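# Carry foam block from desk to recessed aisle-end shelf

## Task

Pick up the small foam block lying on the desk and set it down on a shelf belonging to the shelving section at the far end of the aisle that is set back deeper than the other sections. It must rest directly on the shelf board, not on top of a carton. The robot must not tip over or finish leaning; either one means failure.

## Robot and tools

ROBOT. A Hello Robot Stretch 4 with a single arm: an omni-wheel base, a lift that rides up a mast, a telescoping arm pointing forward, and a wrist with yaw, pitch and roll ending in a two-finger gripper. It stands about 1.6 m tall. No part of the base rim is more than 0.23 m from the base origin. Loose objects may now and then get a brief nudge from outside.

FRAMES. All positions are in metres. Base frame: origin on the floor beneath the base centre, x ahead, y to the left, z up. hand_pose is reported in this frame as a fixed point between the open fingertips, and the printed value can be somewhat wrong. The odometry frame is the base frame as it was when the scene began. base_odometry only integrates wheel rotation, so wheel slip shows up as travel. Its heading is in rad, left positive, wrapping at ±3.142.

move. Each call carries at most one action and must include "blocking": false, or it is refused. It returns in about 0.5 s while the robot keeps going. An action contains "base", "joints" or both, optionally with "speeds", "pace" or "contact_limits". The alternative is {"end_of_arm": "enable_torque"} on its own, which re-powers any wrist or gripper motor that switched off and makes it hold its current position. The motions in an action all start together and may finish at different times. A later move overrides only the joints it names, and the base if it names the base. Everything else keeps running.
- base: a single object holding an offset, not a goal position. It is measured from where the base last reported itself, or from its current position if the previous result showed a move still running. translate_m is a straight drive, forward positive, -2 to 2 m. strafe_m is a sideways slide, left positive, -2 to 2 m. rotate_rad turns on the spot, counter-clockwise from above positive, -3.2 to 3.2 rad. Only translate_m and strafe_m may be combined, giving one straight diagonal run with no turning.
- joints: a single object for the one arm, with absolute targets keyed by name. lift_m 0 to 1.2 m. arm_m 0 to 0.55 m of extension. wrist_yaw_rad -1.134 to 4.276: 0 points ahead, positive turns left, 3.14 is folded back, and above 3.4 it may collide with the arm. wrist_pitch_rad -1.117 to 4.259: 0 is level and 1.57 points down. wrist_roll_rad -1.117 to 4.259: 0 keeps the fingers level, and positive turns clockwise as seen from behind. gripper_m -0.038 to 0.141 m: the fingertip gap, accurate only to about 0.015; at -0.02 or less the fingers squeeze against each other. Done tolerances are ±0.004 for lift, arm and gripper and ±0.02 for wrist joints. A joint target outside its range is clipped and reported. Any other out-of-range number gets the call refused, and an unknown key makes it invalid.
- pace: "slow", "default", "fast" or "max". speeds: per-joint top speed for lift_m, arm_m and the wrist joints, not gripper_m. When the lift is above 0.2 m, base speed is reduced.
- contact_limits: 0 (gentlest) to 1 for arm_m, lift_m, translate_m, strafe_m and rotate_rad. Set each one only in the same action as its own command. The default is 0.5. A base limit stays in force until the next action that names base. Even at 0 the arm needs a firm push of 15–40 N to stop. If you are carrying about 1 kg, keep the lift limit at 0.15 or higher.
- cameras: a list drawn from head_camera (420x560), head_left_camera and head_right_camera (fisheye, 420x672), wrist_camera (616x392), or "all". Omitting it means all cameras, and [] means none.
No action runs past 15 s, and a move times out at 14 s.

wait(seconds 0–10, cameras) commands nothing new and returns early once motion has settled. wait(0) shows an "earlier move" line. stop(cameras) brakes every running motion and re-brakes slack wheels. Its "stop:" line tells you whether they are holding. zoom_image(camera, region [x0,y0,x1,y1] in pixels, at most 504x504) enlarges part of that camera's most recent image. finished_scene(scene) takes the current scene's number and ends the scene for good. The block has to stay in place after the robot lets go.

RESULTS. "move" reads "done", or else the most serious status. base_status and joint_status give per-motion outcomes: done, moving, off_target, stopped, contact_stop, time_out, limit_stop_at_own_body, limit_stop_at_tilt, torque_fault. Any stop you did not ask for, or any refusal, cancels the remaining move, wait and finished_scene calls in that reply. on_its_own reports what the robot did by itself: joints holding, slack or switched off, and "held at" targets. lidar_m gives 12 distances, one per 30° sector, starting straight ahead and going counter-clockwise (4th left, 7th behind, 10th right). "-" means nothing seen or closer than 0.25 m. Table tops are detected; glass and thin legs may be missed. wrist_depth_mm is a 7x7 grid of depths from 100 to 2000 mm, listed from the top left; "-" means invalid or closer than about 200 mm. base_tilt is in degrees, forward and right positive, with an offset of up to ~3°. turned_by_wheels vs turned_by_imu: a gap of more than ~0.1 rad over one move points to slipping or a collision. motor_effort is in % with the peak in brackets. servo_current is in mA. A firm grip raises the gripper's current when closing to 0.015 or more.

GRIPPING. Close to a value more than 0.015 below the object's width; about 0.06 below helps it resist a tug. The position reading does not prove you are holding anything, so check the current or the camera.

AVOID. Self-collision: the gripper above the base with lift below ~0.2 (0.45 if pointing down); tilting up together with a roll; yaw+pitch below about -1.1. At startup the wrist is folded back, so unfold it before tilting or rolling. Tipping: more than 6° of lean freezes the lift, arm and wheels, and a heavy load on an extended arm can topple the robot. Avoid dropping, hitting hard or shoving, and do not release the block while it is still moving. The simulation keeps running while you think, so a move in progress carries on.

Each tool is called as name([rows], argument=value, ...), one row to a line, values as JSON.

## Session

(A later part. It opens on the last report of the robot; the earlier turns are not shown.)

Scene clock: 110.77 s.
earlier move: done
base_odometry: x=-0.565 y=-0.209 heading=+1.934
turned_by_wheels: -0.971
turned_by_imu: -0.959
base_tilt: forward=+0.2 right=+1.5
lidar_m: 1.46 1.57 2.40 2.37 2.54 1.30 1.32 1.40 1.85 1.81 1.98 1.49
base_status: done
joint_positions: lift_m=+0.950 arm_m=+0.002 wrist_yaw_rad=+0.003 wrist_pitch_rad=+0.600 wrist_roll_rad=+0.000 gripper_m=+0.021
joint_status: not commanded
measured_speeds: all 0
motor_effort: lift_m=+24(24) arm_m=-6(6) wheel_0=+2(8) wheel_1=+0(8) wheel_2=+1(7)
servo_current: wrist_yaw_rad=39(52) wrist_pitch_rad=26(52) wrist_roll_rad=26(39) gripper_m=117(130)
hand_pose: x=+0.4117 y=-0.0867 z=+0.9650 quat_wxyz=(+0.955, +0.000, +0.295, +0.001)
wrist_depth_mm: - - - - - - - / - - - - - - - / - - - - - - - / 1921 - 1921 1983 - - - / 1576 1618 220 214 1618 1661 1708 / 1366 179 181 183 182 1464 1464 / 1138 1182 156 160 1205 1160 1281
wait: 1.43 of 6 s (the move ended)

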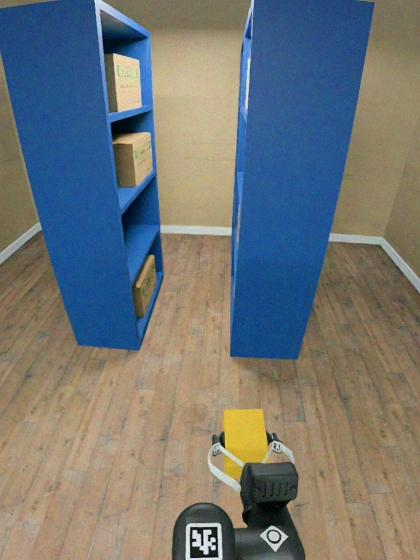

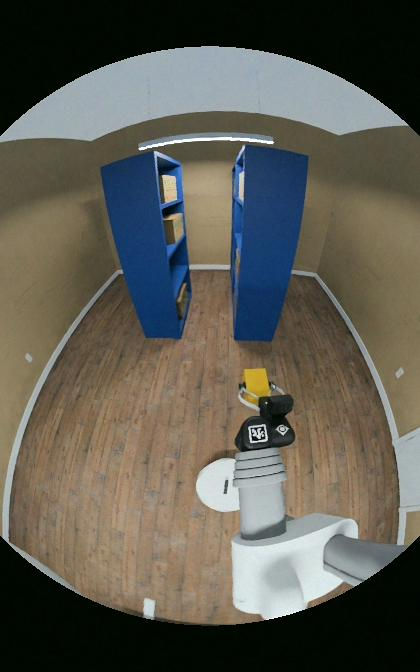

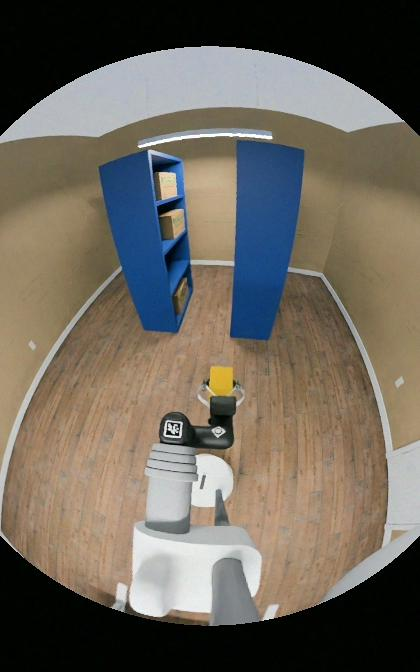

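move(base={"rotate_rad": -0.094}, blocking=false, cameras=[])

wait(seconds=2, cameras=[])

move(base={"strafe_m": 0.26, "translate_m": 0.6}, blocking=false, cameras=[])

wait(seconds=6)

Scene clock: 129.43 s.
move: moving
base_odometry: x=-0.565 y=-0.209 heading=+1.840
turned_by_wheels: -0.094
turned_by_imu: -0.093
base_tilt: forward=+0.3 right=+1.4
lidar_m: 1.47 1.55 2.45 2.37 2.48 1.34 1.30 1.35 1.92 1.83 1.95 1.50
base_status: rotate_rad moving
joint_positions: lift_m=+0.950 arm_m=+0.002 wrist_yaw_rad=+0.003 wrist_pitch_rad=+0.600 wrist_roll_rad=+0.000 gripper_m=+0.021
joint_status: not commanded
measured_speeds: all 0
motor_effort: lift_m=+24(24) arm_m=-6(6) wheel_0=+2(6) wheel_1=+2(6) wheel_2=-1(6)
servo_current: wrist_yaw_rad=46(46) wrist_pitch_rad=33(46) wrist_roll_rad=33(33) gripper_m=124(124)
hand_pose: x=+0.4117 y=-0.0867 z=+0.9650 quat_wxyz=(+0.955, +0.000, +0.295, +0.001)
wrist_depth_mm: - - - - - - - / - - - - - - - / - 1863 - - - - - / 1808 1863 1983 249 - - - / 1537 1618 220 215 1618 1708 1708 / 1336 179 181 183 182 1430 1397 / 1160 1182 156 160 1229 1182 1281

Scene clock: 129.70 s.
earlier move: done
base_odometry: x=-0.565 y=-0.209 heading=+1.840
turned_by_wheels: +0.000
turned_by_imu: +0.000
base_tilt: forward=+0.4 right=+1.6
lidar_m: 1.44 1.56 2.45 2.35 2.46 1.35 1.28 1.37 1.93 1.82 1.94 1.50
base_status: done
joint_positions: lift_m=+0.950 arm_m=+0.002 wrist_yaw_rad=+0.003 wrist_pitch_rad=+0.600 wrist_roll_rad=+0.000 gripper_m=+0.021
joint_status: not commanded
measured_speeds: all 0
motor_effort: lift_m=+24(24) arm_m=-6(6) wheel_0=+2(6) wheel_1=+2(6) wheel_2=+0(6)
servo_current: wrist_yaw_rad=33(46) wrist_pitch_rad=33(46) wrist_roll_rad=33(33) gripper_m=117(124)
hand_pose: x=+0.4117 y=-0.0867 z=+0.9650 quat_wxyz=(+0.955, +0.000, +0.295, +0.001)
wrist_depth_mm: - - - - - - - / - - - - - - - / - 1863 - - - - - / 1808 1863 1983 249 - - - / 1576 1576 220 213 1661 1661 1661 / 1366 179 181 183 182 1464 1430 / 1160 1182 156 160 1229 1160 1281
wait: 0.27 of 2 s (the move ended)

Scene clock: 130.20 s.
move: moving
base_odometry: x=-0.587 y=-0.181 heading=+1.840
turned_by_wheels: +0.000
turned_by_imu: +0.000
base_tilt: forward=+0.4 right=+1.5
lidar_m: 1.42 1.51 2.45 2.33 2.44 1.39 1.34 1.40 1.93 1.83 1.93 1.50
base_status: translate_m moving; strafe_m moving
joint_positions: lift_m=+0.950 arm_m=+0.002 wrist_yaw_rad=+0.003 wrist_pitch_rad=+0.600 wrist_roll_rad=+0.000 gripper_m=+0.021
joint_status: not commanded
measured_speeds: translate_m=+0.124 strafe_m=+0.055 rotate_rad=+0.004 lift_m=+0.000 arm_m=+0.000 wrist_yaw_rad=+0.000 wrist_pitch_rad=+0.000 wrist_roll_rad=+0.000
motor_effort: lift_m=+24(24) arm_m=-6(6) wheel_0=+5(5) wheel_1=+9(10) wheel_2=-9(9)
servo_current: wrist_yaw_rad=39(39) wrist_pitch_rad=39(59) wrist_roll_rad=26(33) gripper_m=124(130)
hand_pose: x=+0.4117 y=-0.0867 z=+0.9650 quat_wxyz=(+0.955, +0.000, +0.295, +0.001)
wrist_depth_mm: - - - - - - - / - - - - - - - / - 1808 - - - - - / - - - 250 - - - / 1618 1537 220 214 1708 1661 1708 / 1336 178 181 183 182 1464 1397 / 1160 1182 156 160 1229 1182 1255

Scene clock: 133.27 s.
earlier move: done
base_odometry: x=-0.975 y=+0.300 heading=+1.840
turned_by_wheels: +0.000
turned_by_imu: +0.000
base_tilt: forward=+0.3 right=+1.3
lidar_m: 1.12 0.90 2.17 2.08 2.17 2.83 1.94 1.99 2.15 2.11 2.20 0.92
base_status: done
joint_positions: lift_m=+0.950 arm_m=+0.002 wrist_yaw_rad=+0.003 wrist_pitch_rad=+0.600 wrist_roll_rad=+0.000 gripper_m=+0.021
joint_status: not commanded
measured_speeds: all 0
motor_effort: lift_m=+24(24) arm_m=-6(6) wheel_0=+2(5) wheel_1=+2(11) wheel_2=+0(10)
servo_current: wrist_yaw_rad=39(46) wrist_pitch_rad=52(65) wrist_roll_rad=33(33) gripper_m=117(130)
hand_pose: x=+0.4117 y=-0.0867 z=+0.9650 quat_wxyz=(+0.955, +0.000, +0.295, +0.001)
wrist_depth_mm: - - - - 1366 - - / - - - - 1182 - - / - - - - 1160 - - / - - 1464 1983 1537 - - / - - 219 214 1229 - - / - 175 181 183 182 - 1464 / 1138 1138 156 160 - 1160 1255
wait: 3.07 of 6 s (the move ended)
pictures: head_camera, head_left_camera, head_right_camera, wrist_camera
wrist_camera: T_world_to_cam=[[-0.0121291, -0.997942, 0.0629626, -0.164994], [-0.582503, -0.0441279, -0.81163, 1.07221], [0.812738, -0.0465203, -0.580769, 0.451519], [0, 0, 0, 1]] pos_world=[0.255598, -0.0963353, 1.14285]

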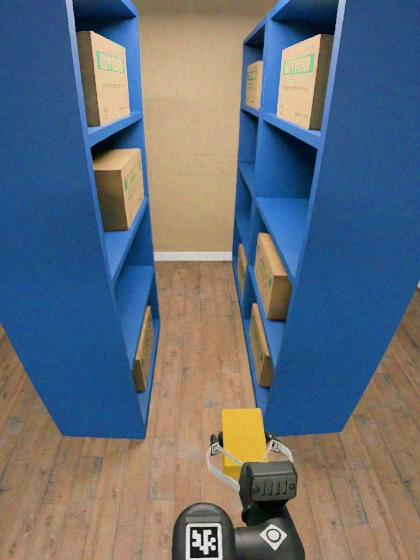

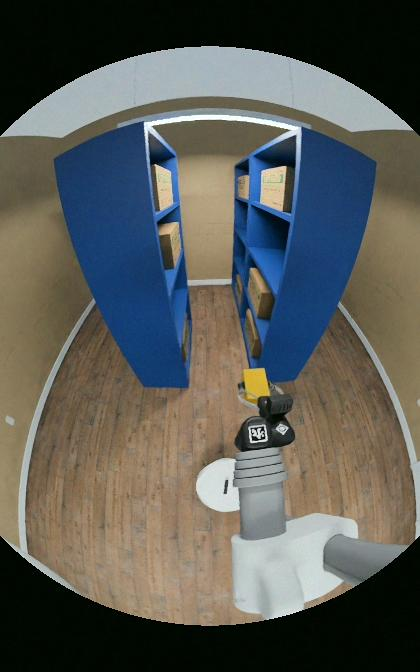

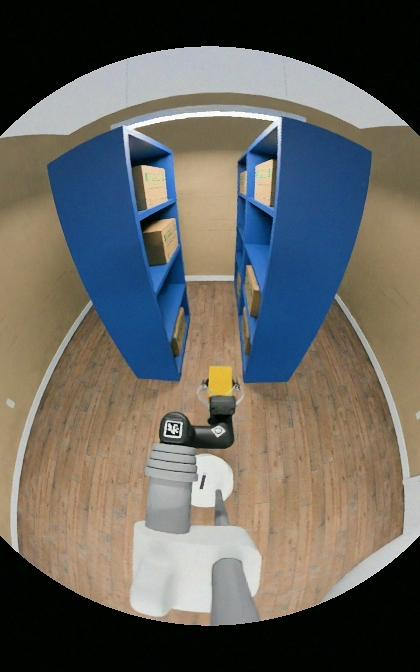

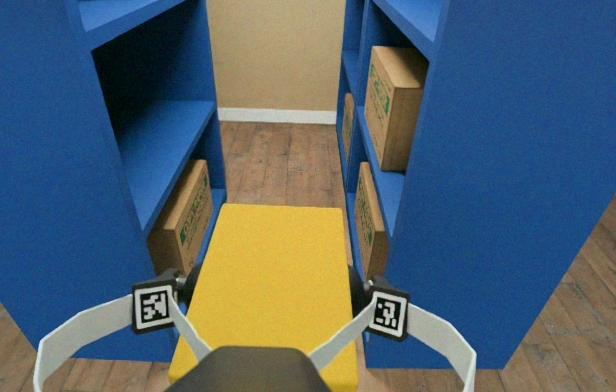

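zoom_image(camera="head_camera", region=[60, 0, 360, 440])

move(base={"translate_m": 0.9, "strafe_m": -0.01}, pace="slow", contact_limits={"translate_m": 0.2}, blocking=false, cameras=[])

wait(seconds=5, cameras=["head_camera","head_left_camera"])

Scaled by 1.145 (camera's finer frame: 1200x1600).

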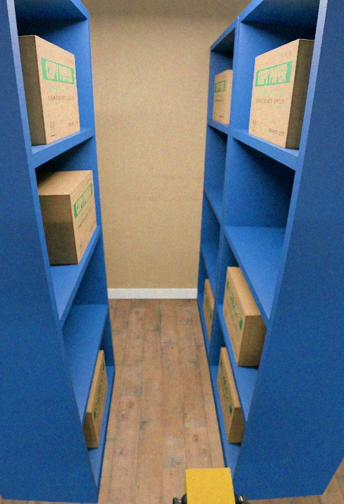

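Scene clock: 147.07 s.
move: moving
base_odometry: x=-0.978 y=+0.313 heading=+1.841
turned_by_wheels: +0.000
turned_by_imu: +0.000
base_tilt: forward=+0.4 right=+1.3
lidar_m: 1.12 0.91 2.19 2.10 2.20 2.85 1.95 2.01 2.18 2.11 2.17 0.92
base_status: translate_m moving; strafe_m moving
joint_positions: lift_m=+0.950 arm_m=+0.002 wrist_yaw_rad=+0.003 wrist_pitch_rad=+0.600 wrist_roll_rad=+0.000 gripper_m=+0.021
joint_status: not commanded
measured_speeds: translate_m=+0.049 strafe_m=+0.000 rotate_rad=-0.001 lift_m=+0.000 arm_m=+0.000 wrist_yaw_rad=+0.000 wrist_pitch_rad=+0.000 wrist_roll_rad=+0.000
motor_effort: lift_m=+24(24) arm_m=-6(6) wheel_0=+6(6) wheel_1=+5(6) wheel_2=-6(7)
servo_current: wrist_yaw_rad=33(46) wrist_pitch_rad=39(52) wrist_roll_rad=26(33) gripper_m=130(130)
contact_limits: translate_m 0.2
hand_pose: x=+0.4117 y=-0.0867 z=+0.9650 quat_wxyz=(+0.955, +0.000, +0.295, +0.001)
wrist_depth_mm: - - - - 1366 - - / - - - - 1118 - - / - - - - 1138 - - / - - 1499 - 1576 - - / - 1229 219 214 917 - - / - 175 181 183 182 - 1430 / 1138 1138 156 160 - 1160 1255

Scene clock: 152.07 s.
earlier move: moving
base_odometry: x=-1.103 y=+0.785 heading=+1.841
turned_by_wheels: +0.000
turned_by_imu: -0.002
base_tilt: forward=+0.4 right=+1.5
lidar_m: 1.16 0.48 0.53 2.10 2.22 3.03 3.22 2.57 2.17 2.10 0.54 0.47
base_status: translate_m moving; strafe_m moving
joint_positions: lift_m=+0.950 arm_m=+0.002 wrist_yaw_rad=+0.003 wrist_pitch_rad=+0.600 wrist_roll_rad=+0.000 gripper_m=+0.021
joint_status: not commanded
measured_speeds: translate_m=+0.099 strafe_m=-0.001 rotate_rad=+0.000 lift_m=+0.000 arm_m=+0.000 wrist_yaw_rad=+0.000 wrist_pitch_rad=+0.000 wrist_roll_rad=+0.000
motor_effort: lift_m=+24(24) arm_m=-6(6) wheel_0=+5(6) wheel_1=+3(6) wheel_2=-4(7)
servo_current: wrist_yaw_rad=39(46) wrist_pitch_rad=46(59) wrist_roll_rad=26(33) gripper_m=117(130)
contact_limits: translate_m 0.2
hand_pose: x=+0.4117 y=-0.0867 z=+0.9650 quat_wxyz=(+0.955, +0.000, +0.295, +0.001)
wrist_depth_mm: - - - - 1078 - - / 544 - - - 976 - - / - - - - 842 723 - / - - 1983 1983 946 627 621 / - 1118 213 214 809 683 691 / - 176 181 183 182 741 741 / - 917 156 160 - - 297
wait: 5.00 s; no rest

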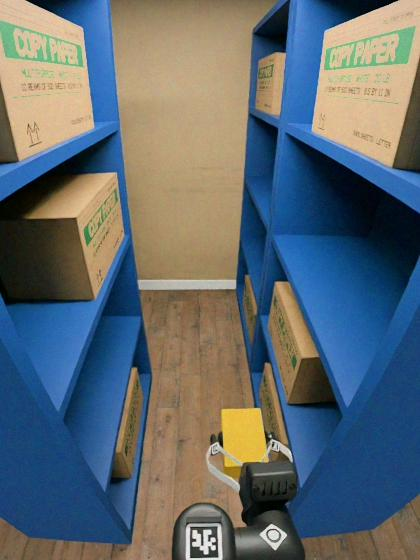

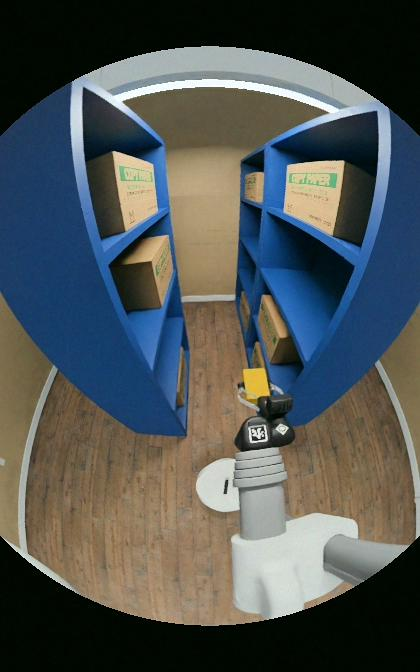

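wait(seconds=6)

Scene clock: 156.83 s.
earlier move: done
base_odometry: x=-1.205 y=+1.170 heading=+1.840
turned_by_wheels: +0.000
turned_by_imu: -0.001
base_tilt: forward=+0.5 right=+1.5
lidar_m: 1.22 0.42 0.30 0.26 2.23 3.00 3.67 2.98 2.19 0.26 0.28 0.41
base_status: done
joint_positions: lift_m=+0.950 arm_m=+0.002 wrist_yaw_rad=+0.003 wrist_pitch_rad=+0.600 wrist_roll_rad=+0.000 gripper_m=+0.021
joint_status: not commanded
measured_speeds: all 0
motor_effort: lift_m=+24(24) arm_m=-6(6) wheel_0=+2(6) wheel_1=+2(6) wheel_2=-1(7)
servo_current: wrist_yaw_rad=39(52) wrist_pitch_rad=52(59) wrist_roll_rad=26(33) gripper_m=117(137)
contact_limits: translate_m 0.2
hand_pose: x=+0.4117 y=-0.0867 z=+0.9650 quat_wxyz=(+0.955, +0.000, +0.295, +0.001)
wrist_depth_mm: 574 - - - 1430 - - / 549 - - - 750 - - / - 1756 - - 1229 - - / - 1863 1921 1863 866 591 - / - 1576 220 214 707 508 492 / - 176 181 183 182 439 413 / - - 156 159 647 418 368
wait: 1.10 of 6 s (the move ended)
pictures: head_camera, head_left_camera, head_right_camera, wrist_camera
wrist_camera: T_world_to_cam=[[-0.0121291, -0.997942, 0.0629626, -0.164994], [-0.582503, -0.0441279, -0.81163, 1.07221], [0.812738, -0.0465203, -0.580769, 0.451519], [0, 0, 0, 1]] pos_world=[0.255598, -0.0963353, 1.14285]

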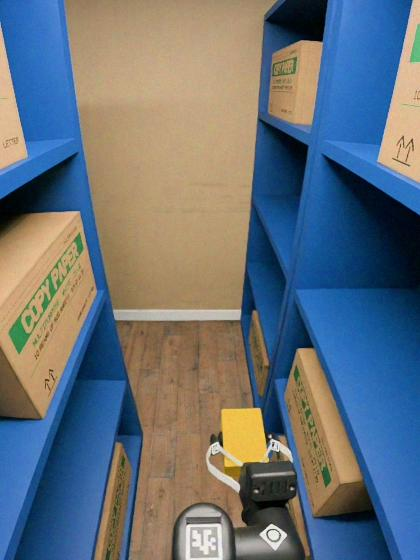

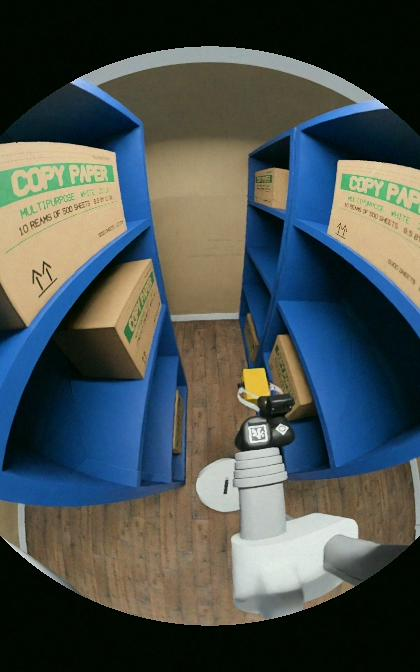

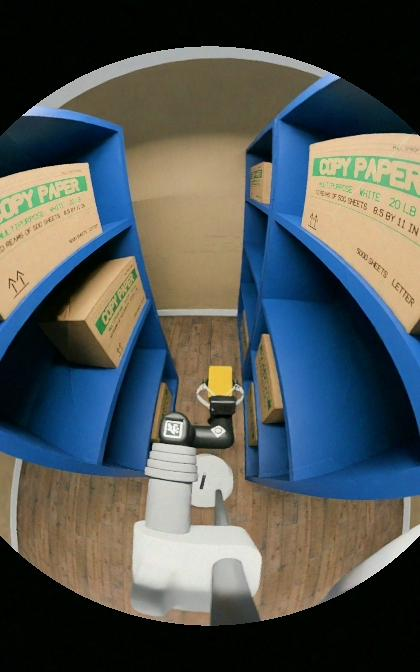

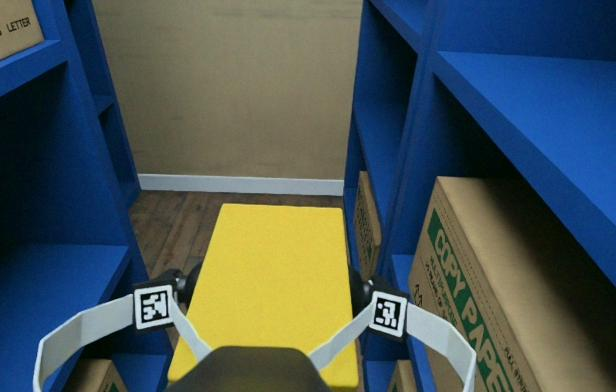

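move(base={"translate_m": 1.2}, contact_limits={"translate_m": 0.2}, joints={"wrist_pitch_rad": 0.0}, blocking=false, cameras=[])

wait(seconds=9)

Scene clock: 171.77 s.
move: moving
base_odometry: x=-1.214 y=+1.202 heading=+1.841
turned_by_wheels: +0.000
turned_by_imu: -0.001
base_tilt: forward=+0.6 right=+1.3
lidar_m: 1.17 0.45 0.30 0.27 2.24 3.04 3.71 3.01 2.24 0.28 0.27 0.43
base_status: translate_m moving
joint_positions: lift_m=+0.950 arm_m=+0.002 wrist_yaw_rad=+0.003 wrist_pitch_rad=+0.063 wrist_roll_rad=+0.000 gripper_m=+0.021
joint_status: wrist_pitch_rad moving
measured_speeds: translate_m=+0.125 strafe_m=-0.001 rotate_rad=+0.001 lift_m=+0.000 arm_m=+0.000 wrist_yaw_rad=+0.000 wrist_pitch_rad=-0.976 wrist_roll_rad=+0.000
motor_effort: lift_m=+24(24) arm_m=-6(6) wheel_0=+5(7) wheel_1=+6(6) wheel_2=-10(10)
servo_current: wrist_yaw_rad=33(46) wrist_pitch_rad=104(163) wrist_roll_rad=33(33) gripper_m=117(124)
contact_limits: translate_m 0.2
hand_pose: x=+0.4614 y=-0.0866 z=+1.1096 quat_wxyz=(+1.000, +0.000, +0.032, +0.002)
wrist_depth_mm: - 1537 - - 1060 - - / 591 1537 - - 668 - - / 597 1661 - - 1576 - - / 640 1661 - 248 1078 - - / 603 1618 211 214 634 - - / - 176 181 183 182 - - / 136 - 156 160 - - -

Scene clock: 176.73 s.
earlier move: done
base_odometry: x=-1.525 y=+2.327 heading=+1.841
turned_by_wheels: +0.000
turned_by_imu: -0.002
base_tilt: forward=+0.5 right=+1.5
lidar_m: 0.61 0.66 0.77 0.74 0.38 0.43 1.16 0.43 0.29 0.26 0.27 0.41
base_status: done
joint_positions: lift_m=+0.950 arm_m=+0.002 wrist_yaw_rad=+0.003 wrist_pitch_rad=+0.007 wrist_roll_rad=+0.000 gripper_m=+0.021
joint_status: all done
measured_speeds: all 0
motor_effort: lift_m=+24(24) arm_m=-6(6) wheel_0=+1(7) wheel_1=+0(7) wheel_2=+0(11)
servo_current: wrist_yaw_rad=39(46) wrist_pitch_rad=46(163) wrist_roll_rad=26(39) gripper_m=124(130)
contact_limits: translate_m 0.2
hand_pose: x=+0.4620 y=-0.0866 z=+1.1258 quat_wxyz=(+1.000, +0.000, +0.003, +0.002)
wrist_depth_mm: 433 436 436 436 439 436 387 / 433 433 436 436 436 424 389 / 436 436 436 439 439 424 392 / 436 439 439 439 442 421 392 / 442 442 220 214 445 418 394 / 442 178 181 183 182 394 397 / 439 445 156 160 449 399 399
wait: 4.97 of 9 s (the move ended)
pictures: head_camera, head_left_camera, head_right_camera, wrist_camera
wrist_camera: T_world_to_cam=[[-0.0447724, -0.998039, 0.0437371, -0.137682], [-0.0297681, -0.0424287, -0.998656, 1.18741], [0.998554, -0.0460142, -0.0278101, -0.204343], [0, 0, 0, 1]] pos_world=[0.23323, -0.0964342, 1.18616]

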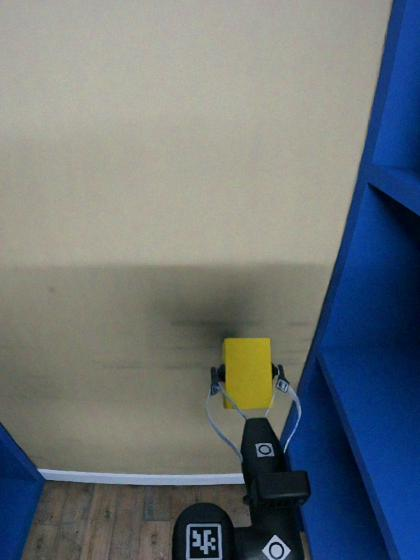

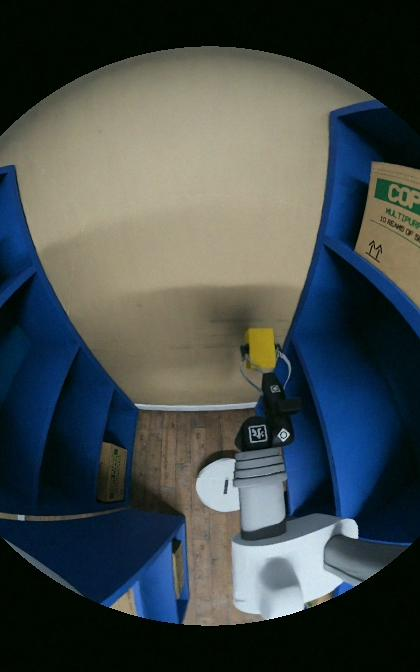

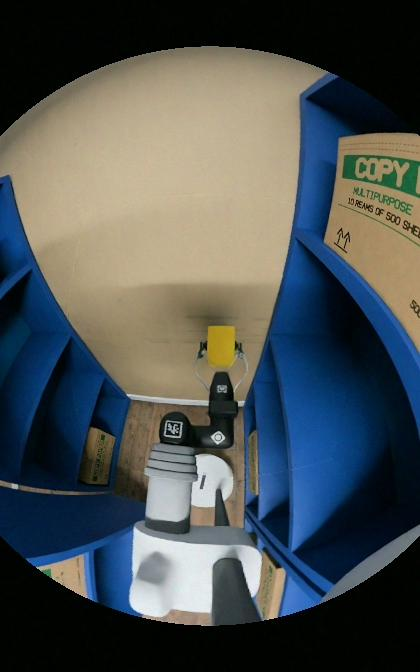

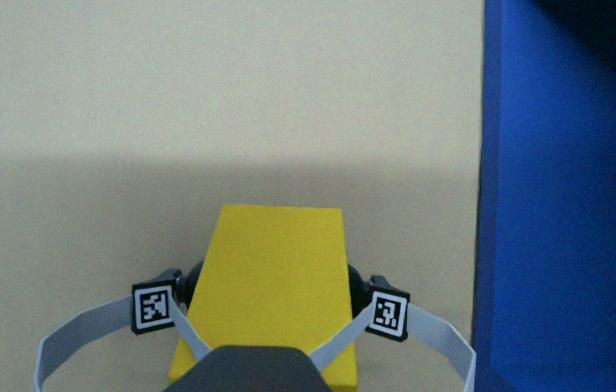

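zoom_image(camera="head_left_camera", region=[0, 150, 200, 600])

Scaled by 1.120 (camera's finer frame: 600x960).

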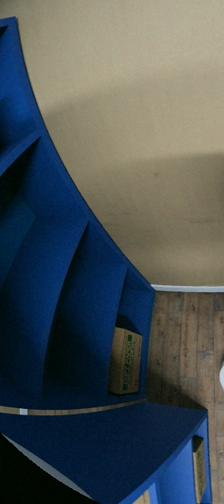

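move(base={"rotate_rad": 1.57}, blocking=false, cameras=[])

wait(seconds=5)

Scene clock: 194.27 s.
move: moving
base_odometry: x=-1.525 y=+2.327 heading=+2.069
turned_by_wheels: +0.229
turned_by_imu: +0.224
base_tilt: forward=+0.3 right=+1.4
lidar_m: 0.65 0.74 0.71 0.58 0.38 0.58 0.66 0.36 0.26 0.26 0.31 0.55
base_status: rotate_rad moving
joint_positions: lift_m=+0.950 arm_m=+0.002 wrist_yaw_rad=+0.003 wrist_pitch_rad=+0.007 wrist_roll_rad=+0.000 gripper_m=+0.021
joint_status: not commanded
measured_speeds: translate_m=-0.001 strafe_m=-0.001 rotate_rad=+0.861 lift_m=+0.000 arm_m=+0.000 wrist_yaw_rad=+0.000 wrist_pitch_rad=+0.000 wrist_roll_rad=+0.000
motor_effort: lift_m=+24(24) arm_m=-6(6) wheel_0=-7(8) wheel_1=-8(8) wheel_2=-7(7)
servo_current: wrist_yaw_rad=46(46) wrist_pitch_rad=52(65) wrist_roll_rad=26(33) gripper_m=124(124)
hand_pose: x=+0.4620 y=-0.0866 z=+1.1258 quat_wxyz=(+1.000, +0.000, +0.003, +0.001)
wrist_depth_mm: - 469 452 430 413 394 382 / - 466 449 430 413 397 382 / - 469 449 433 413 397 382 / - 469 452 430 418 397 384 / - 473 220 214 415 402 387 / - 175 181 183 183 402 389 / - - 156 160 418 397 392

Scene clock: 195.93 s.
earlier move: done
base_odometry: x=-1.525 y=+2.327 heading=-2.873
turned_by_wheels: +1.341
turned_by_imu: +1.323
base_tilt: forward=+0.4 right=+1.4
lidar_m: 0.73 0.38 0.41 1.13 0.43 0.31 0.28 0.30 0.40 0.63 0.68 0.78
base_status: done
joint_positions: lift_m=+0.950 arm_m=+0.002 wrist_yaw_rad=+0.003 wrist_pitch_rad=+0.007 wrist_roll_rad=+0.000 gripper_m=+0.021
joint_status: not commanded
measured_speeds: all 0
motor_effort: lift_m=+24(24) arm_m=-6(6) wheel_0=-4(8) wheel_1=+0(8) wheel_2=-2(9)
servo_current: wrist_yaw_rad=33(46) wrist_pitch_rad=52(65) wrist_roll_rad=26(39) gripper_m=124(130)
hand_pose: x=+0.4620 y=-0.0866 z=+1.1258 quat_wxyz=(+1.000, +0.000, +0.003, +0.001)
wrist_depth_mm: 517 - - - - - - / 521 - - - - - - / 521 - - - - 1008 - / 525 - - - - 1008 - / 530 - 212 214 - - - / 521 175 181 183 182 - - / 492 - 156 160 - - -
wait: 1.67 of 5 s (the move ended)
pictures: head_camera, head_left_camera, head_right_camera, wrist_camera
wrist_camera: T_world_to_cam=[[-0.0448722, -0.998035, 0.0437367, -0.137658], [-0.0297722, -0.0424254, -0.998656, 1.18742], [0.998549, -0.0461141, -0.02781, -0.204352], [0, 0, 0, 1]] pos_world=[0.233231, -0.0964341, 1.18616]

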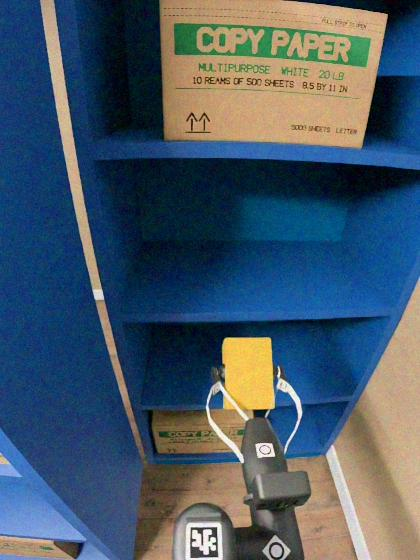

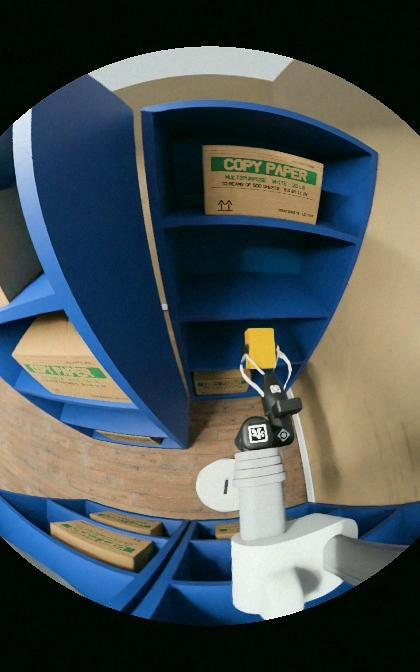

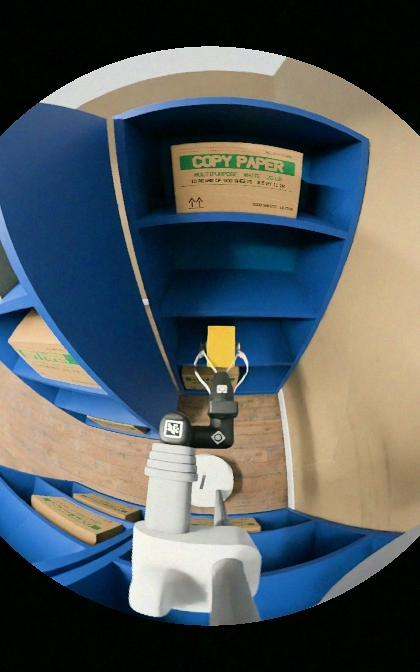

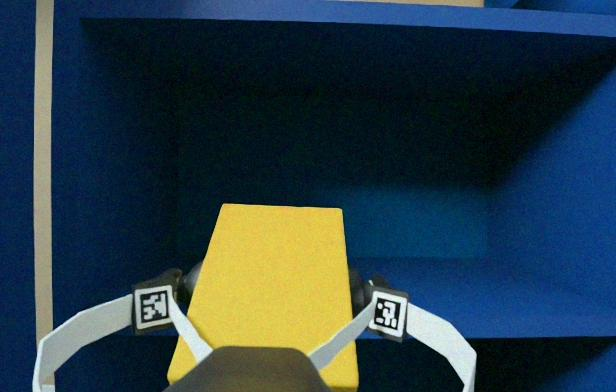

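move(joints={"lift_m": 1.08, "wrist_pitch_rad": 0.6}, blocking=false, cameras=[])

wait(seconds=3, cameras=[])

move(joints={"arm_m": 0.3}, speeds={"arm_m": 0.2}, contact_limits={"arm_m": 0.2}, blocking=false, cameras=[])

wait(seconds=3, cameras=["wrist_camera","head_camera","head_right_camera"])

Scene clock: 214.43 s.
move: moving
base_odometry: x=-1.525 y=+2.327 heading=-2.873
turned_by_wheels: +0.000
turned_by_imu: -0.001
base_tilt: forward=+0.3 right=+1.4
lidar_m: 0.72 0.38 0.41 1.14 0.40 0.29 0.28 0.31 0.40 0.63 0.67 0.74
base_status: not commanded
joint_positions: lift_m=+0.989 arm_m=+0.002 wrist_yaw_rad=+0.003 wrist_pitch_rad=+0.543 wrist_roll_rad=+0.000 gripper_m=+0.021
joint_status: lift_m moving; wrist_pitch_rad moving
measured_speeds: translate_m=+0.000 strafe_m=+0.000 rotate_rad=+0.000 lift_m=+0.149 arm_m=+0.000 wrist_yaw_rad=+0.000 wrist_pitch_rad=+0.976 wrist_roll_rad=+0.000
motor_effort: lift_m=+25(28) arm_m=-6(6) wheel_0=-4(4) wheel_1=-1(1) wheel_2=-2(2)
servo_current: wrist_yaw_rad=39(46) wrist_pitch_rad=59(85) wrist_roll_rad=26(33) gripper_m=117(130)
hand_pose: x=+0.4204 y=-0.0867 z=+1.0179 quat_wxyz=(+0.963, +0.000, +0.268, +0.001)
wrist_depth_mm: 480 - - - - - - / 500 - - - - - - / 525 - - - - - - / 574 - - - - - - / - - 212 215 - - - / 492 176 181 183 183 854 750 / 146 - 156 159 - - -

Scene clock: 215.53 s.
earlier move: done
base_odometry: x=-1.525 y=+2.327 heading=-2.873
turned_by_wheels: +0.000
turned_by_imu: +0.000
base_tilt: forward=+0.4 right=+1.4
lidar_m: 0.72 0.39 0.40 1.13 0.43 0.30 0.29 0.32 0.40 0.63 0.65 0.78
base_status: not commanded
joint_positions: lift_m=+1.080 arm_m=+0.002 wrist_yaw_rad=+0.003 wrist_pitch_rad=+0.600 wrist_roll_rad=+0.000 gripper_m=+0.021
joint_status: all done
measured_speeds: all 0
motor_effort: lift_m=+24(28) arm_m=-6(6) wheel_0=-4(4) wheel_1=-1(1) wheel_2=-2(2)
servo_current: wrist_yaw_rad=26(46) wrist_pitch_rad=39(85) wrist_roll_rad=26(33) gripper_m=117(130)
hand_pose: x=+0.4117 y=-0.0867 z=+1.0950 quat_wxyz=(+0.955, +0.000, +0.295, +0.001)
wrist_depth_mm: 484 - - - - - - / 508 - - - - - - / 549 - - - - - - / 500 - - - - 1182 - / - - 211 213 - 1078 723 / 496 176 181 183 183 891 - / 146 - 156 160 - 151 -
wait: 1.10 of 3 s (the move ended)

Scene clock: 216.03 s.
move: moving
base_odometry: x=-1.525 y=+2.327 heading=-2.873
turned_by_wheels: +0.000
turned_by_imu: +0.000
base_tilt: forward=+0.4 right=+1.6
lidar_m: 0.72 0.40 0.39 1.15 0.42 0.30 0.29 0.33 0.39 0.62 0.65 0.77
base_status: not commanded
joint_positions: lift_m=+1.080 arm_m=+0.054 wrist_yaw_rad=+0.003 wrist_pitch_rad=+0.600 wrist_roll_rad=+0.000 gripper_m=+0.021
joint_status: arm_m moving
measured_speeds: translate_m=+0.000 strafe_m=+0.000 rotate_rad=+0.000 lift_m=+0.000 arm_m=+0.198 wrist_yaw_rad=+0.000 wrist_pitch_rad=+0.000 wrist_roll_rad=+0.000
motor_effort: lift_m=+24(24) arm_m=+9(9) wheel_0=-4(4) wheel_1=-1(1) wheel_2=-2(2)
servo_current: wrist_yaw_rad=39(39) wrist_pitch_rad=39(46) wrist_roll_rad=20(33) gripper_m=117(124)
contact_limits: arm_m 0.2
hand_pose: x=+0.4637 y=-0.0867 z=+1.0950 quat_wxyz=(+0.955, +0.000, +0.295, +0.001)
wrist_depth_mm: 455 - - - - - - / 477 - - - - - - / 517 - - - - - - / 530 - - 240 - - - / - - 212 214 - - - / 504 176 181 184 182 878 788 / 146 - 156 159 - 151 -

Scene clock: 217.80 s.
earlier move: done
base_odometry: x=-1.525 y=+2.327 heading=-2.873
turned_by_wheels: +0.000
turned_by_imu: +0.000
base_tilt: forward=+0.5 right=+1.5
lidar_m: 0.71 0.40 0.43 1.14 0.44 0.30 0.27 0.31 0.41 0.63 0.68 0.78
base_status: not commanded
joint_positions: lift_m=+1.080 arm_m=+0.300 wrist_yaw_rad=+0.003 wrist_pitch_rad=+0.600 wrist_roll_rad=+0.000 gripper_m=+0.021
joint_status: all done
measured_speeds: all 0
motor_effort: lift_m=+24(24) arm_m=+6(10) wheel_0=-4(4) wheel_1=-1(1) wheel_2=-2(2)
servo_current: wrist_yaw_rad=33(46) wrist_pitch_rad=39(52) wrist_roll_rad=33(39) gripper_m=124(130)
contact_limits: arm_m 0.2
hand_pose: x=+0.7090 y=-0.0867 z=+1.0950 quat_wxyz=(+0.955, +0.000, +0.295, +0.001)
wrist_depth_mm: 469 615 615 627 621 621 634 / 452 676 676 668 683 676 676 / 455 - - - - - - / 439 445 436 247 449 - - / 379 387 220 214 397 402 402 / 334 179 181 183 183 351 351 / 415 768 156 159 768 750 -
wait: 1.77 of 3 s (the move ended)
pictures: head_camera, head_right_camera, wrist_camera
wrist_camera: T_world_to_cam=[[-0.0122683, -0.997942, 0.0629389, -0.169466], [-0.582507, -0.0440275, -0.811632, 1.35092], [0.812733, -0.0466197, -0.580768, 0.285384], [0, 0, 0, 1]] pos_world=[0.552898, -0.0963351, 1.27285]

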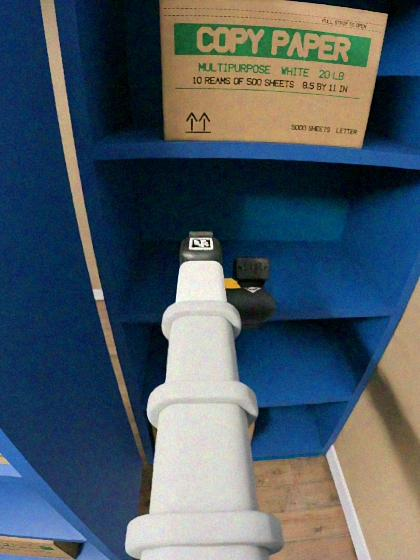

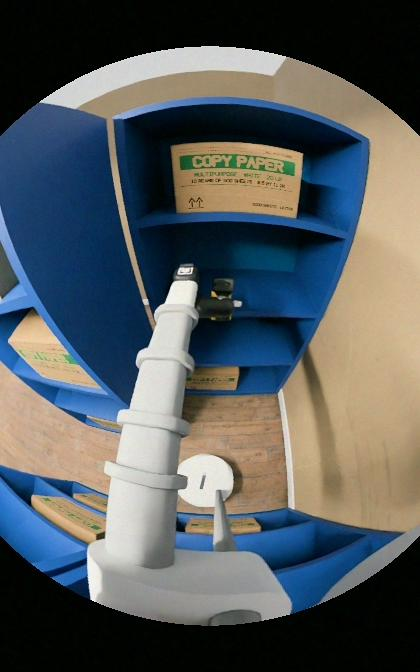

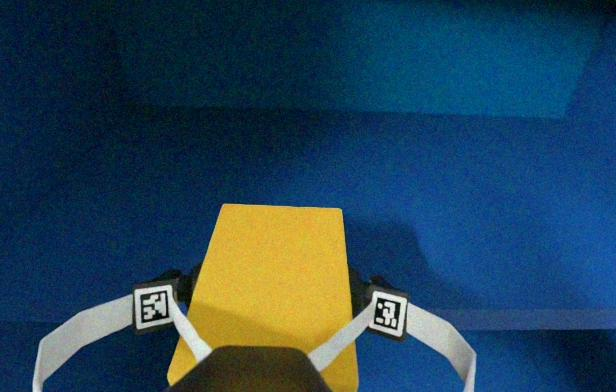

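move(joints={"arm_m": 0.52}, speeds={"arm_m": 0.2}, contact_limits={"arm_m": 0.2}, blocking=false, cameras=[])

wait(seconds=3, cameras=["wrist_camera"])

move(joints={"lift_m": 1.044}, speeds={"lift_m": 0.05}, contact_limits={"lift_m": 0.15}, blocking=false, cameras=[])

wait(seconds=3, cameras=["wrist_camera","head_camera"])

zoom_image(camera="head_camera", region=[120, 160, 320, 360])

Scene clock: 226.90 s.
move: moving
base_odometry: x=-1.525 y=+2.327 heading=-2.873
turned_by_wheels: +0.000
turned_by_imu: -0.001
base_tilt: forward=+0.3 right=+1.4
lidar_m: 0.72 0.40 0.40 1.09 0.44 0.31 0.27 0.30 0.41 0.63 0.66 0.77
base_status: not commanded
joint_positions: lift_m=+1.080 arm_m=+0.352 wrist_yaw_rad=+0.003 wrist_pitch_rad=+0.600 wrist_roll_rad=+0.000 gripper_m=+0.021
joint_status: arm_m moving
measured_speeds: translate_m=+0.000 strafe_m=+0.000 rotate_rad=+0.000 lift_m=+0.000 arm_m=+0.198 wrist_yaw_rad=+0.000 wrist_pitch_rad=+0.000 wrist_roll_rad=+0.000
motor_effort: lift_m=+24(24) arm_m=+8(8) wheel_0=-4(4) wheel_1=-1(1) wheel_2=-2(2)
servo_current: wrist_yaw_rad=33(46) wrist_pitch_rad=39(52) wrist_roll_rad=26(33) gripper_m=124(130)
contact_limits: arm_m 0.2
hand_pose: x=+0.7615 y=-0.0867 z=+1.0950 quat_wxyz=(+0.955, +0.000, +0.295, +0.001)
wrist_depth_mm: 462 569 580 580 580 585 591 / 466 621 634 634 640 640 640 / 469 - - - - - - / 442 445 430 248 445 - - / 379 384 220 214 399 399 407 / 324 179 181 183 183 342 343 / 294 304 156 160 312 319 312

Scene clock: 228.30 s.
earlier move: done
base_odometry: x=-1.525 y=+2.327 heading=-2.873
turned_by_wheels: +0.000
turned_by_imu: +0.000
base_tilt: forward=+0.3 right=+1.4
lidar_m: 0.71 0.39 0.41 1.12 0.45 0.31 0.28 0.29 0.41 0.63 0.66 0.77
base_status: not commanded
joint_positions: lift_m=+1.080 arm_m=+0.520 wrist_yaw_rad=+0.003 wrist_pitch_rad=+0.600 wrist_roll_rad=+0.000 gripper_m=+0.021
joint_status: all done
measured_speeds: all 0
motor_effort: lift_m=+24(24) arm_m=+6(9) wheel_0=-4(4) wheel_1=-1(1) wheel_2=-2(2)
servo_current: wrist_yaw_rad=39(46) wrist_pitch_rad=39(52) wrist_roll_rad=26(33) gripper_m=130(130)
contact_limits: arm_m 0.2
hand_pose: x=+0.9290 y=-0.0867 z=+1.0950 quat_wxyz=(+0.955, +0.000, +0.295, +0.001)
wrist_depth_mm: 410 413 415 415 415 415 421 / 439 452 452 452 452 455 455 / 477 496 496 500 496 500 500 / 439 445 430 248 459 535 530 / 379 384 220 214 399 402 404 / 324 179 181 183 183 342 342 / 274 286 156 160 293 278 304
wait: 1.40 of 3 s (the move ended)
wrist_camera: T_world_to_cam=[[-0.0122683, -0.997942, 0.0629389, -0.166766], [-0.582507, -0.0440275, -0.811632, 1.47913], [0.812733, -0.0466197, -0.580768, 0.106501], [0, 0, 0, 1]] pos_world=[0.772998, -0.0963351, 1.27285]

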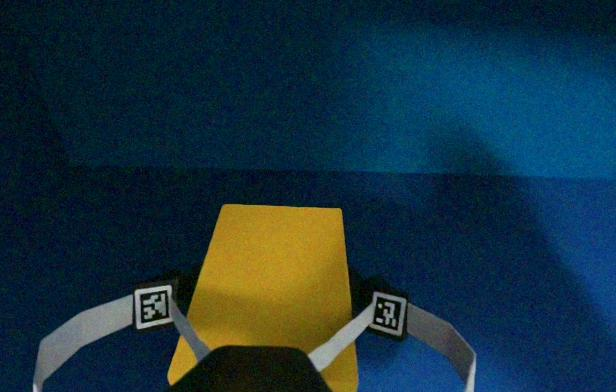

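Scene clock: 228.80 s.
move: moving
base_odometry: x=-1.525 y=+2.327 heading=-2.873
turned_by_wheels: +0.000
turned_by_imu: +0.000
base_tilt: forward=+0.4 right=+1.3
lidar_m: 0.71 0.37 0.41 1.13 0.44 0.27 0.27 0.30 0.40 0.63 0.67 0.76
base_status: not commanded
joint_positions: lift_m=+1.059 arm_m=+0.520 wrist_yaw_rad=+0.003 wrist_pitch_rad=+0.600 wrist_roll_rad=+0.000 gripper_m=+0.021
joint_status: lift_m moving
measured_speeds: translate_m=+0.000 strafe_m=+0.000 rotate_rad=+0.000 lift_m=-0.050 arm_m=+0.000 wrist_yaw_rad=+0.000 wrist_pitch_rad=+0.000 wrist_roll_rad=+0.000
motor_effort: lift_m=+14(22) arm_m=+6(6) wheel_0=-4(4) wheel_1=-1(1) wheel_2=-2(2)
servo_current: wrist_yaw_rad=46(46) wrist_pitch_rad=52(52) wrist_roll_rad=33(33) gripper_m=117(130)
contact_limits: arm_m 0.2; lift_m 0.15
hand_pose: x=+0.9290 y=-0.0867 z=+1.0745 quat_wxyz=(+0.955, +0.000, +0.295, +0.001)
wrist_depth_mm: 413 413 413 415 415 415 421 / 442 449 449 452 452 452 452 / 462 496 496 496 500 500 496 / 418 418 421 442 430 436 442 / 353 357 220 213 368 375 377 / 300 179 181 184 183 317 319 / 256 264 156 160 273 266 281

Scene clock: 229.47 s.
earlier move: done
base_odometry: x=-1.525 y=+2.327 heading=-2.873
turned_by_wheels: +0.000
turned_by_imu: +0.000
base_tilt: forward=+0.4 right=+1.3
lidar_m: 0.73 0.40 0.42 1.13 0.44 0.30 0.28 0.29 0.40 0.62 0.66 0.75
base_status: not commanded
joint_positions: lift_m=+1.044 arm_m=+0.520 wrist_yaw_rad=+0.003 wrist_pitch_rad=+0.600 wrist_roll_rad=+0.000 gripper_m=+0.021
joint_status: all done
measured_speeds: all 0
motor_effort: lift_m=+14(22) arm_m=+6(6) wheel_0=-4(4) wheel_1=-1(1) wheel_2=-2(2)
servo_current: wrist_yaw_rad=26(46) wrist_pitch_rad=39(59) wrist_roll_rad=33(33) gripper_m=117(130)
contact_limits: arm_m 0.2; lift_m 0.15
hand_pose: x=+0.9290 y=-0.0867 z=+1.0599 quat_wxyz=(+0.955, +0.000, +0.295, +0.001)
wrist_depth_mm: 413 410 413 415 415 415 421 / 442 452 452 455 455 455 455 / 459 484 488 492 488 500 496 / 399 404 410 418 421 424 430 / 329 336 220 214 347 351 353 / 282 179 181 184 183 298 298 / 240 248 156 160 256 250 265
wait: 0.67 of 3 s (the move ended)
pictures: head_camera, wrist_camera
wrist_camera: T_world_to_cam=[[-0.0122683, -0.997942, 0.0629389, -0.164556], [-0.582507, -0.0440275, -0.811632, 1.45064], [0.812733, -0.0466197, -0.580768, 0.0861162], [0, 0, 0, 1]] pos_world=[0.772998, -0.0963351, 1.23775]

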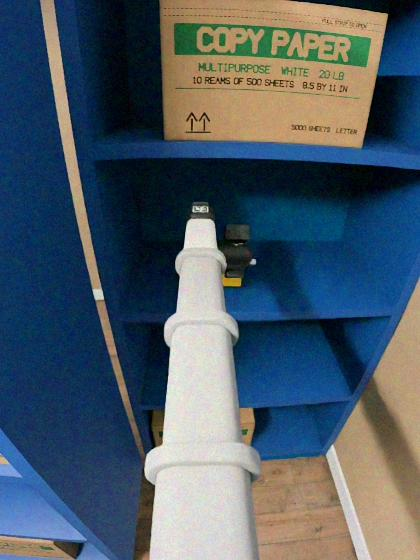

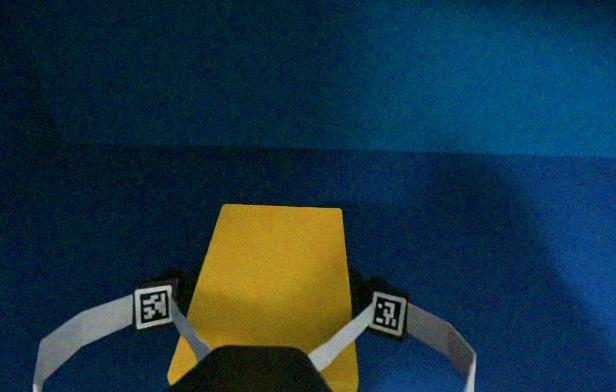

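Scaled by 2.520 (camera's finer frame: 1200x1600).

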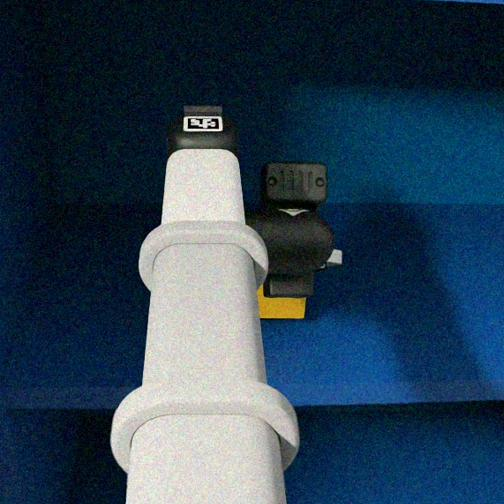

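move(joints={"lift_m": 1.026}, speeds={"lift_m": 0.03}, contact_limits={"lift_m": 0.0}, blocking=false, cameras=[])

wait(seconds=2, cameras=["wrist_camera"])

move(joints={"lift_m": 1.018}, speeds={"lift_m": 0.03}, contact_limits={"lift_m": 0.0}, blocking=false, cameras=[])

wait(seconds=2, cameras=["wrist_camera"])

zoom_image(camera="head_camera", region=[200, 210, 280, 310])

Scene clock: 244.13 s.
move: moving
base_odometry: x=-1.525 y=+2.327 heading=-2.873
turned_by_wheels: +0.000
turned_by_imu: -0.001
base_tilt: forward=+0.4 right=+1.5
lidar_m: 0.72 0.35 0.42 1.11 0.41 0.31 0.29 0.30 0.41 0.63 0.64 0.77
base_status: not commanded
joint_positions: lift_m=+1.031 arm_m=+0.520 wrist_yaw_rad=+0.003 wrist_pitch_rad=+0.600 wrist_roll_rad=+0.000 gripper_m=+0.021
joint_status: lift_m moving
measured_speeds: translate_m=+0.000 strafe_m=+0.000 rotate_rad=+0.000 lift_m=-0.030 arm_m=+0.000 wrist_yaw_rad=+0.000 wrist_pitch_rad=+0.000 wrist_roll_rad=+0.000
motor_effort: lift_m=+13(15) arm_m=+6(6) wheel_0=-4(4) wheel_1=-1(1) wheel_2=-2(2)
servo_current: wrist_yaw_rad=39(46) wrist_pitch_rad=46(52) wrist_roll_rad=26(33) gripper_m=124(124)
contact_limits: arm_m 0.2; lift_m 0
hand_pose: x=+0.9290 y=-0.0867 z=+1.0460 quat_wxyz=(+0.955, +0.000, +0.295, +0.001)
wrist_depth_mm: 410 413 413 413 415 415 424 / 442 449 455 449 455 452 455 / 442 462 477 480 480 488 488 / 379 384 387 397 399 402 413 / 314 319 220 214 329 330 334 / 267 178 181 183 182 281 282 / 226 236 156 160 242 236 251

Scene clock: 244.63 s.
earlier move: done
base_odometry: x=-1.525 y=+2.327 heading=-2.873
turned_by_wheels: +0.000
turned_by_imu: +0.000
base_tilt: forward=+0.3 right=+1.4
lidar_m: 0.73 0.38 0.41 1.12 0.42 0.31 0.29 0.31 0.39 0.63 0.65 0.77
base_status: not commanded
joint_positions: lift_m=+1.026 arm_m=+0.520 wrist_yaw_rad=+0.003 wrist_pitch_rad=+0.600 wrist_roll_rad=+0.000 gripper_m=+0.021
joint_status: all done
measured_speeds: all 0
motor_effort: lift_m=+14(15) arm_m=+6(6) wheel_0=-4(4) wheel_1=-1(1) wheel_2=-2(2)
servo_current: wrist_yaw_rad=26(46) wrist_pitch_rad=39(52) wrist_roll_rad=26(33) gripper_m=117(124)
contact_limits: arm_m 0.2; lift_m 0
hand_pose: x=+0.9290 y=-0.0867 z=+1.0419 quat_wxyz=(+0.955, +0.000, +0.295, +0.001)
wrist_depth_mm: 410 413 415 415 418 415 421 / 442 452 452 452 452 455 455 / 436 452 477 480 480 492 492 / 370 377 377 384 394 392 399 / 306 310 220 214 320 324 327 / 262 179 181 183 183 274 276 / 221 229 156 160 236 230 245
wait: 0.50 of 2 s (the move ended)
wrist_camera: T_world_to_cam=[[-0.0122683, -0.997942, 0.0629389, -0.163417], [-0.582507, -0.0440275, -0.811632, 1.43595], [0.812733, -0.0466197, -0.580768, 0.0756043], [0, 0, 0, 1]] pos_world=[0.772998, -0.0963351, 1.21965]

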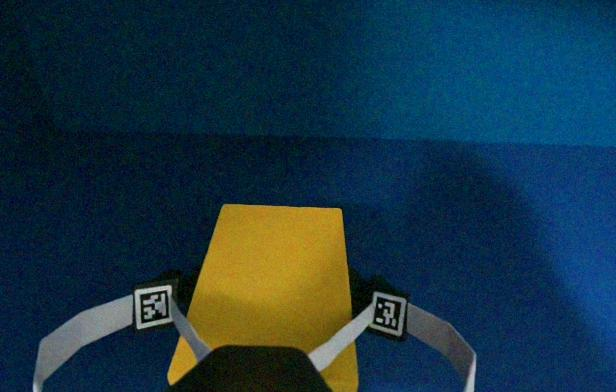

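Scene clock: 245.13 s.
move: moving
base_odometry: x=-1.525 y=+2.327 heading=-2.873
turned_by_wheels: +0.000
turned_by_imu: +0.000
base_tilt: forward=+0.4 right=+1.5
lidar_m: 0.72 0.39 0.42 1.12 0.43 0.31 0.27 0.31 0.39 0.63 0.66 0.77
base_status: not commanded
joint_positions: lift_m=+1.018 arm_m=+0.520 wrist_yaw_rad=+0.003 wrist_pitch_rad=+0.600 wrist_roll_rad=+0.000 gripper_m=+0.021
joint_status: lift_m moving
measured_speeds: all 0
motor_effort: lift_m=+15(15) arm_m=+6(6) wheel_0=-4(4) wheel_1=-1(1) wheel_2=-2(2)
servo_current: wrist_yaw_rad=39(46) wrist_pitch_rad=33(52) wrist_roll_rad=26(33) gripper_m=130(130)
contact_limits: arm_m 0.2; lift_m 0
hand_pose: x=+0.9290 y=-0.0867 z=+1.0339 quat_wxyz=(+0.955, +0.000, +0.295, +0.001)
wrist_depth_mm: 410 413 415 415 415 415 421 / 442 449 452 452 452 455 452 / 430 436 462 480 455 477 480 / 355 362 364 373 377 382 384 / 294 300 220 215 309 312 315 / 251 179 181 183 183 265 266 / 213 221 156 160 229 223 236

Scene clock: 245.30 s.
earlier move: done
base_odometry: x=-1.525 y=+2.327 heading=-2.873
turned_by_wheels: +0.000
turned_by_imu: +0.000
base_tilt: forward=+0.4 right=+1.4
lidar_m: 0.72 0.39 0.41 1.11 0.42 0.30 0.29 0.31 0.40 0.63 0.67 0.76
base_status: not commanded
joint_positions: lift_m=+1.018 arm_m=+0.520 wrist_yaw_rad=+0.003 wrist_pitch_rad=+0.600 wrist_roll_rad=+0.000 gripper_m=+0.021
joint_status: all done
measured_speeds: all 0
motor_effort: lift_m=+14(15) arm_m=+6(6) wheel_0=-4(4) wheel_1=-1(1) wheel_2=-2(2)
servo_current: wrist_yaw_rad=46(46) wrist_pitch_rad=39(52) wrist_roll_rad=26(33) gripper_m=124(130)
contact_limits: arm_m 0.2; lift_m 0
hand_pose: x=+0.9290 y=-0.0867 z=+1.0339 quat_wxyz=(+0.955, +0.000, +0.295, +0.001)
wrist_depth_mm: 410 415 415 415 415 413 421 / 445 452 449 455 452 455 452 / 430 436 462 480 455 480 477 / 359 362 366 375 375 382 387 / 296 298 220 215 309 310 315 / 251 179 181 184 183 265 266 / 213 222 156 159 228 223 236
wait: 0.17 of 2 s (the move ended)
wrist_camera: T_world_to_cam=[[-0.0122683, -0.997942, 0.0629389, -0.162914], [-0.582507, -0.0440275, -0.811632, 1.42945], [0.812733, -0.0466197, -0.580768, 0.0709582], [0, 0, 0, 1]] pos_world=[0.772998, -0.0963351, 1.21165]

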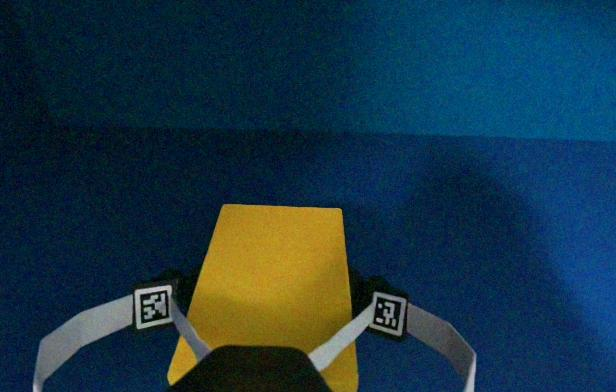

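This scene's latest camera images include none from head_camera. They are from: wrist_camera. head_camera's image comes with the result of a call that names it in "cameras".


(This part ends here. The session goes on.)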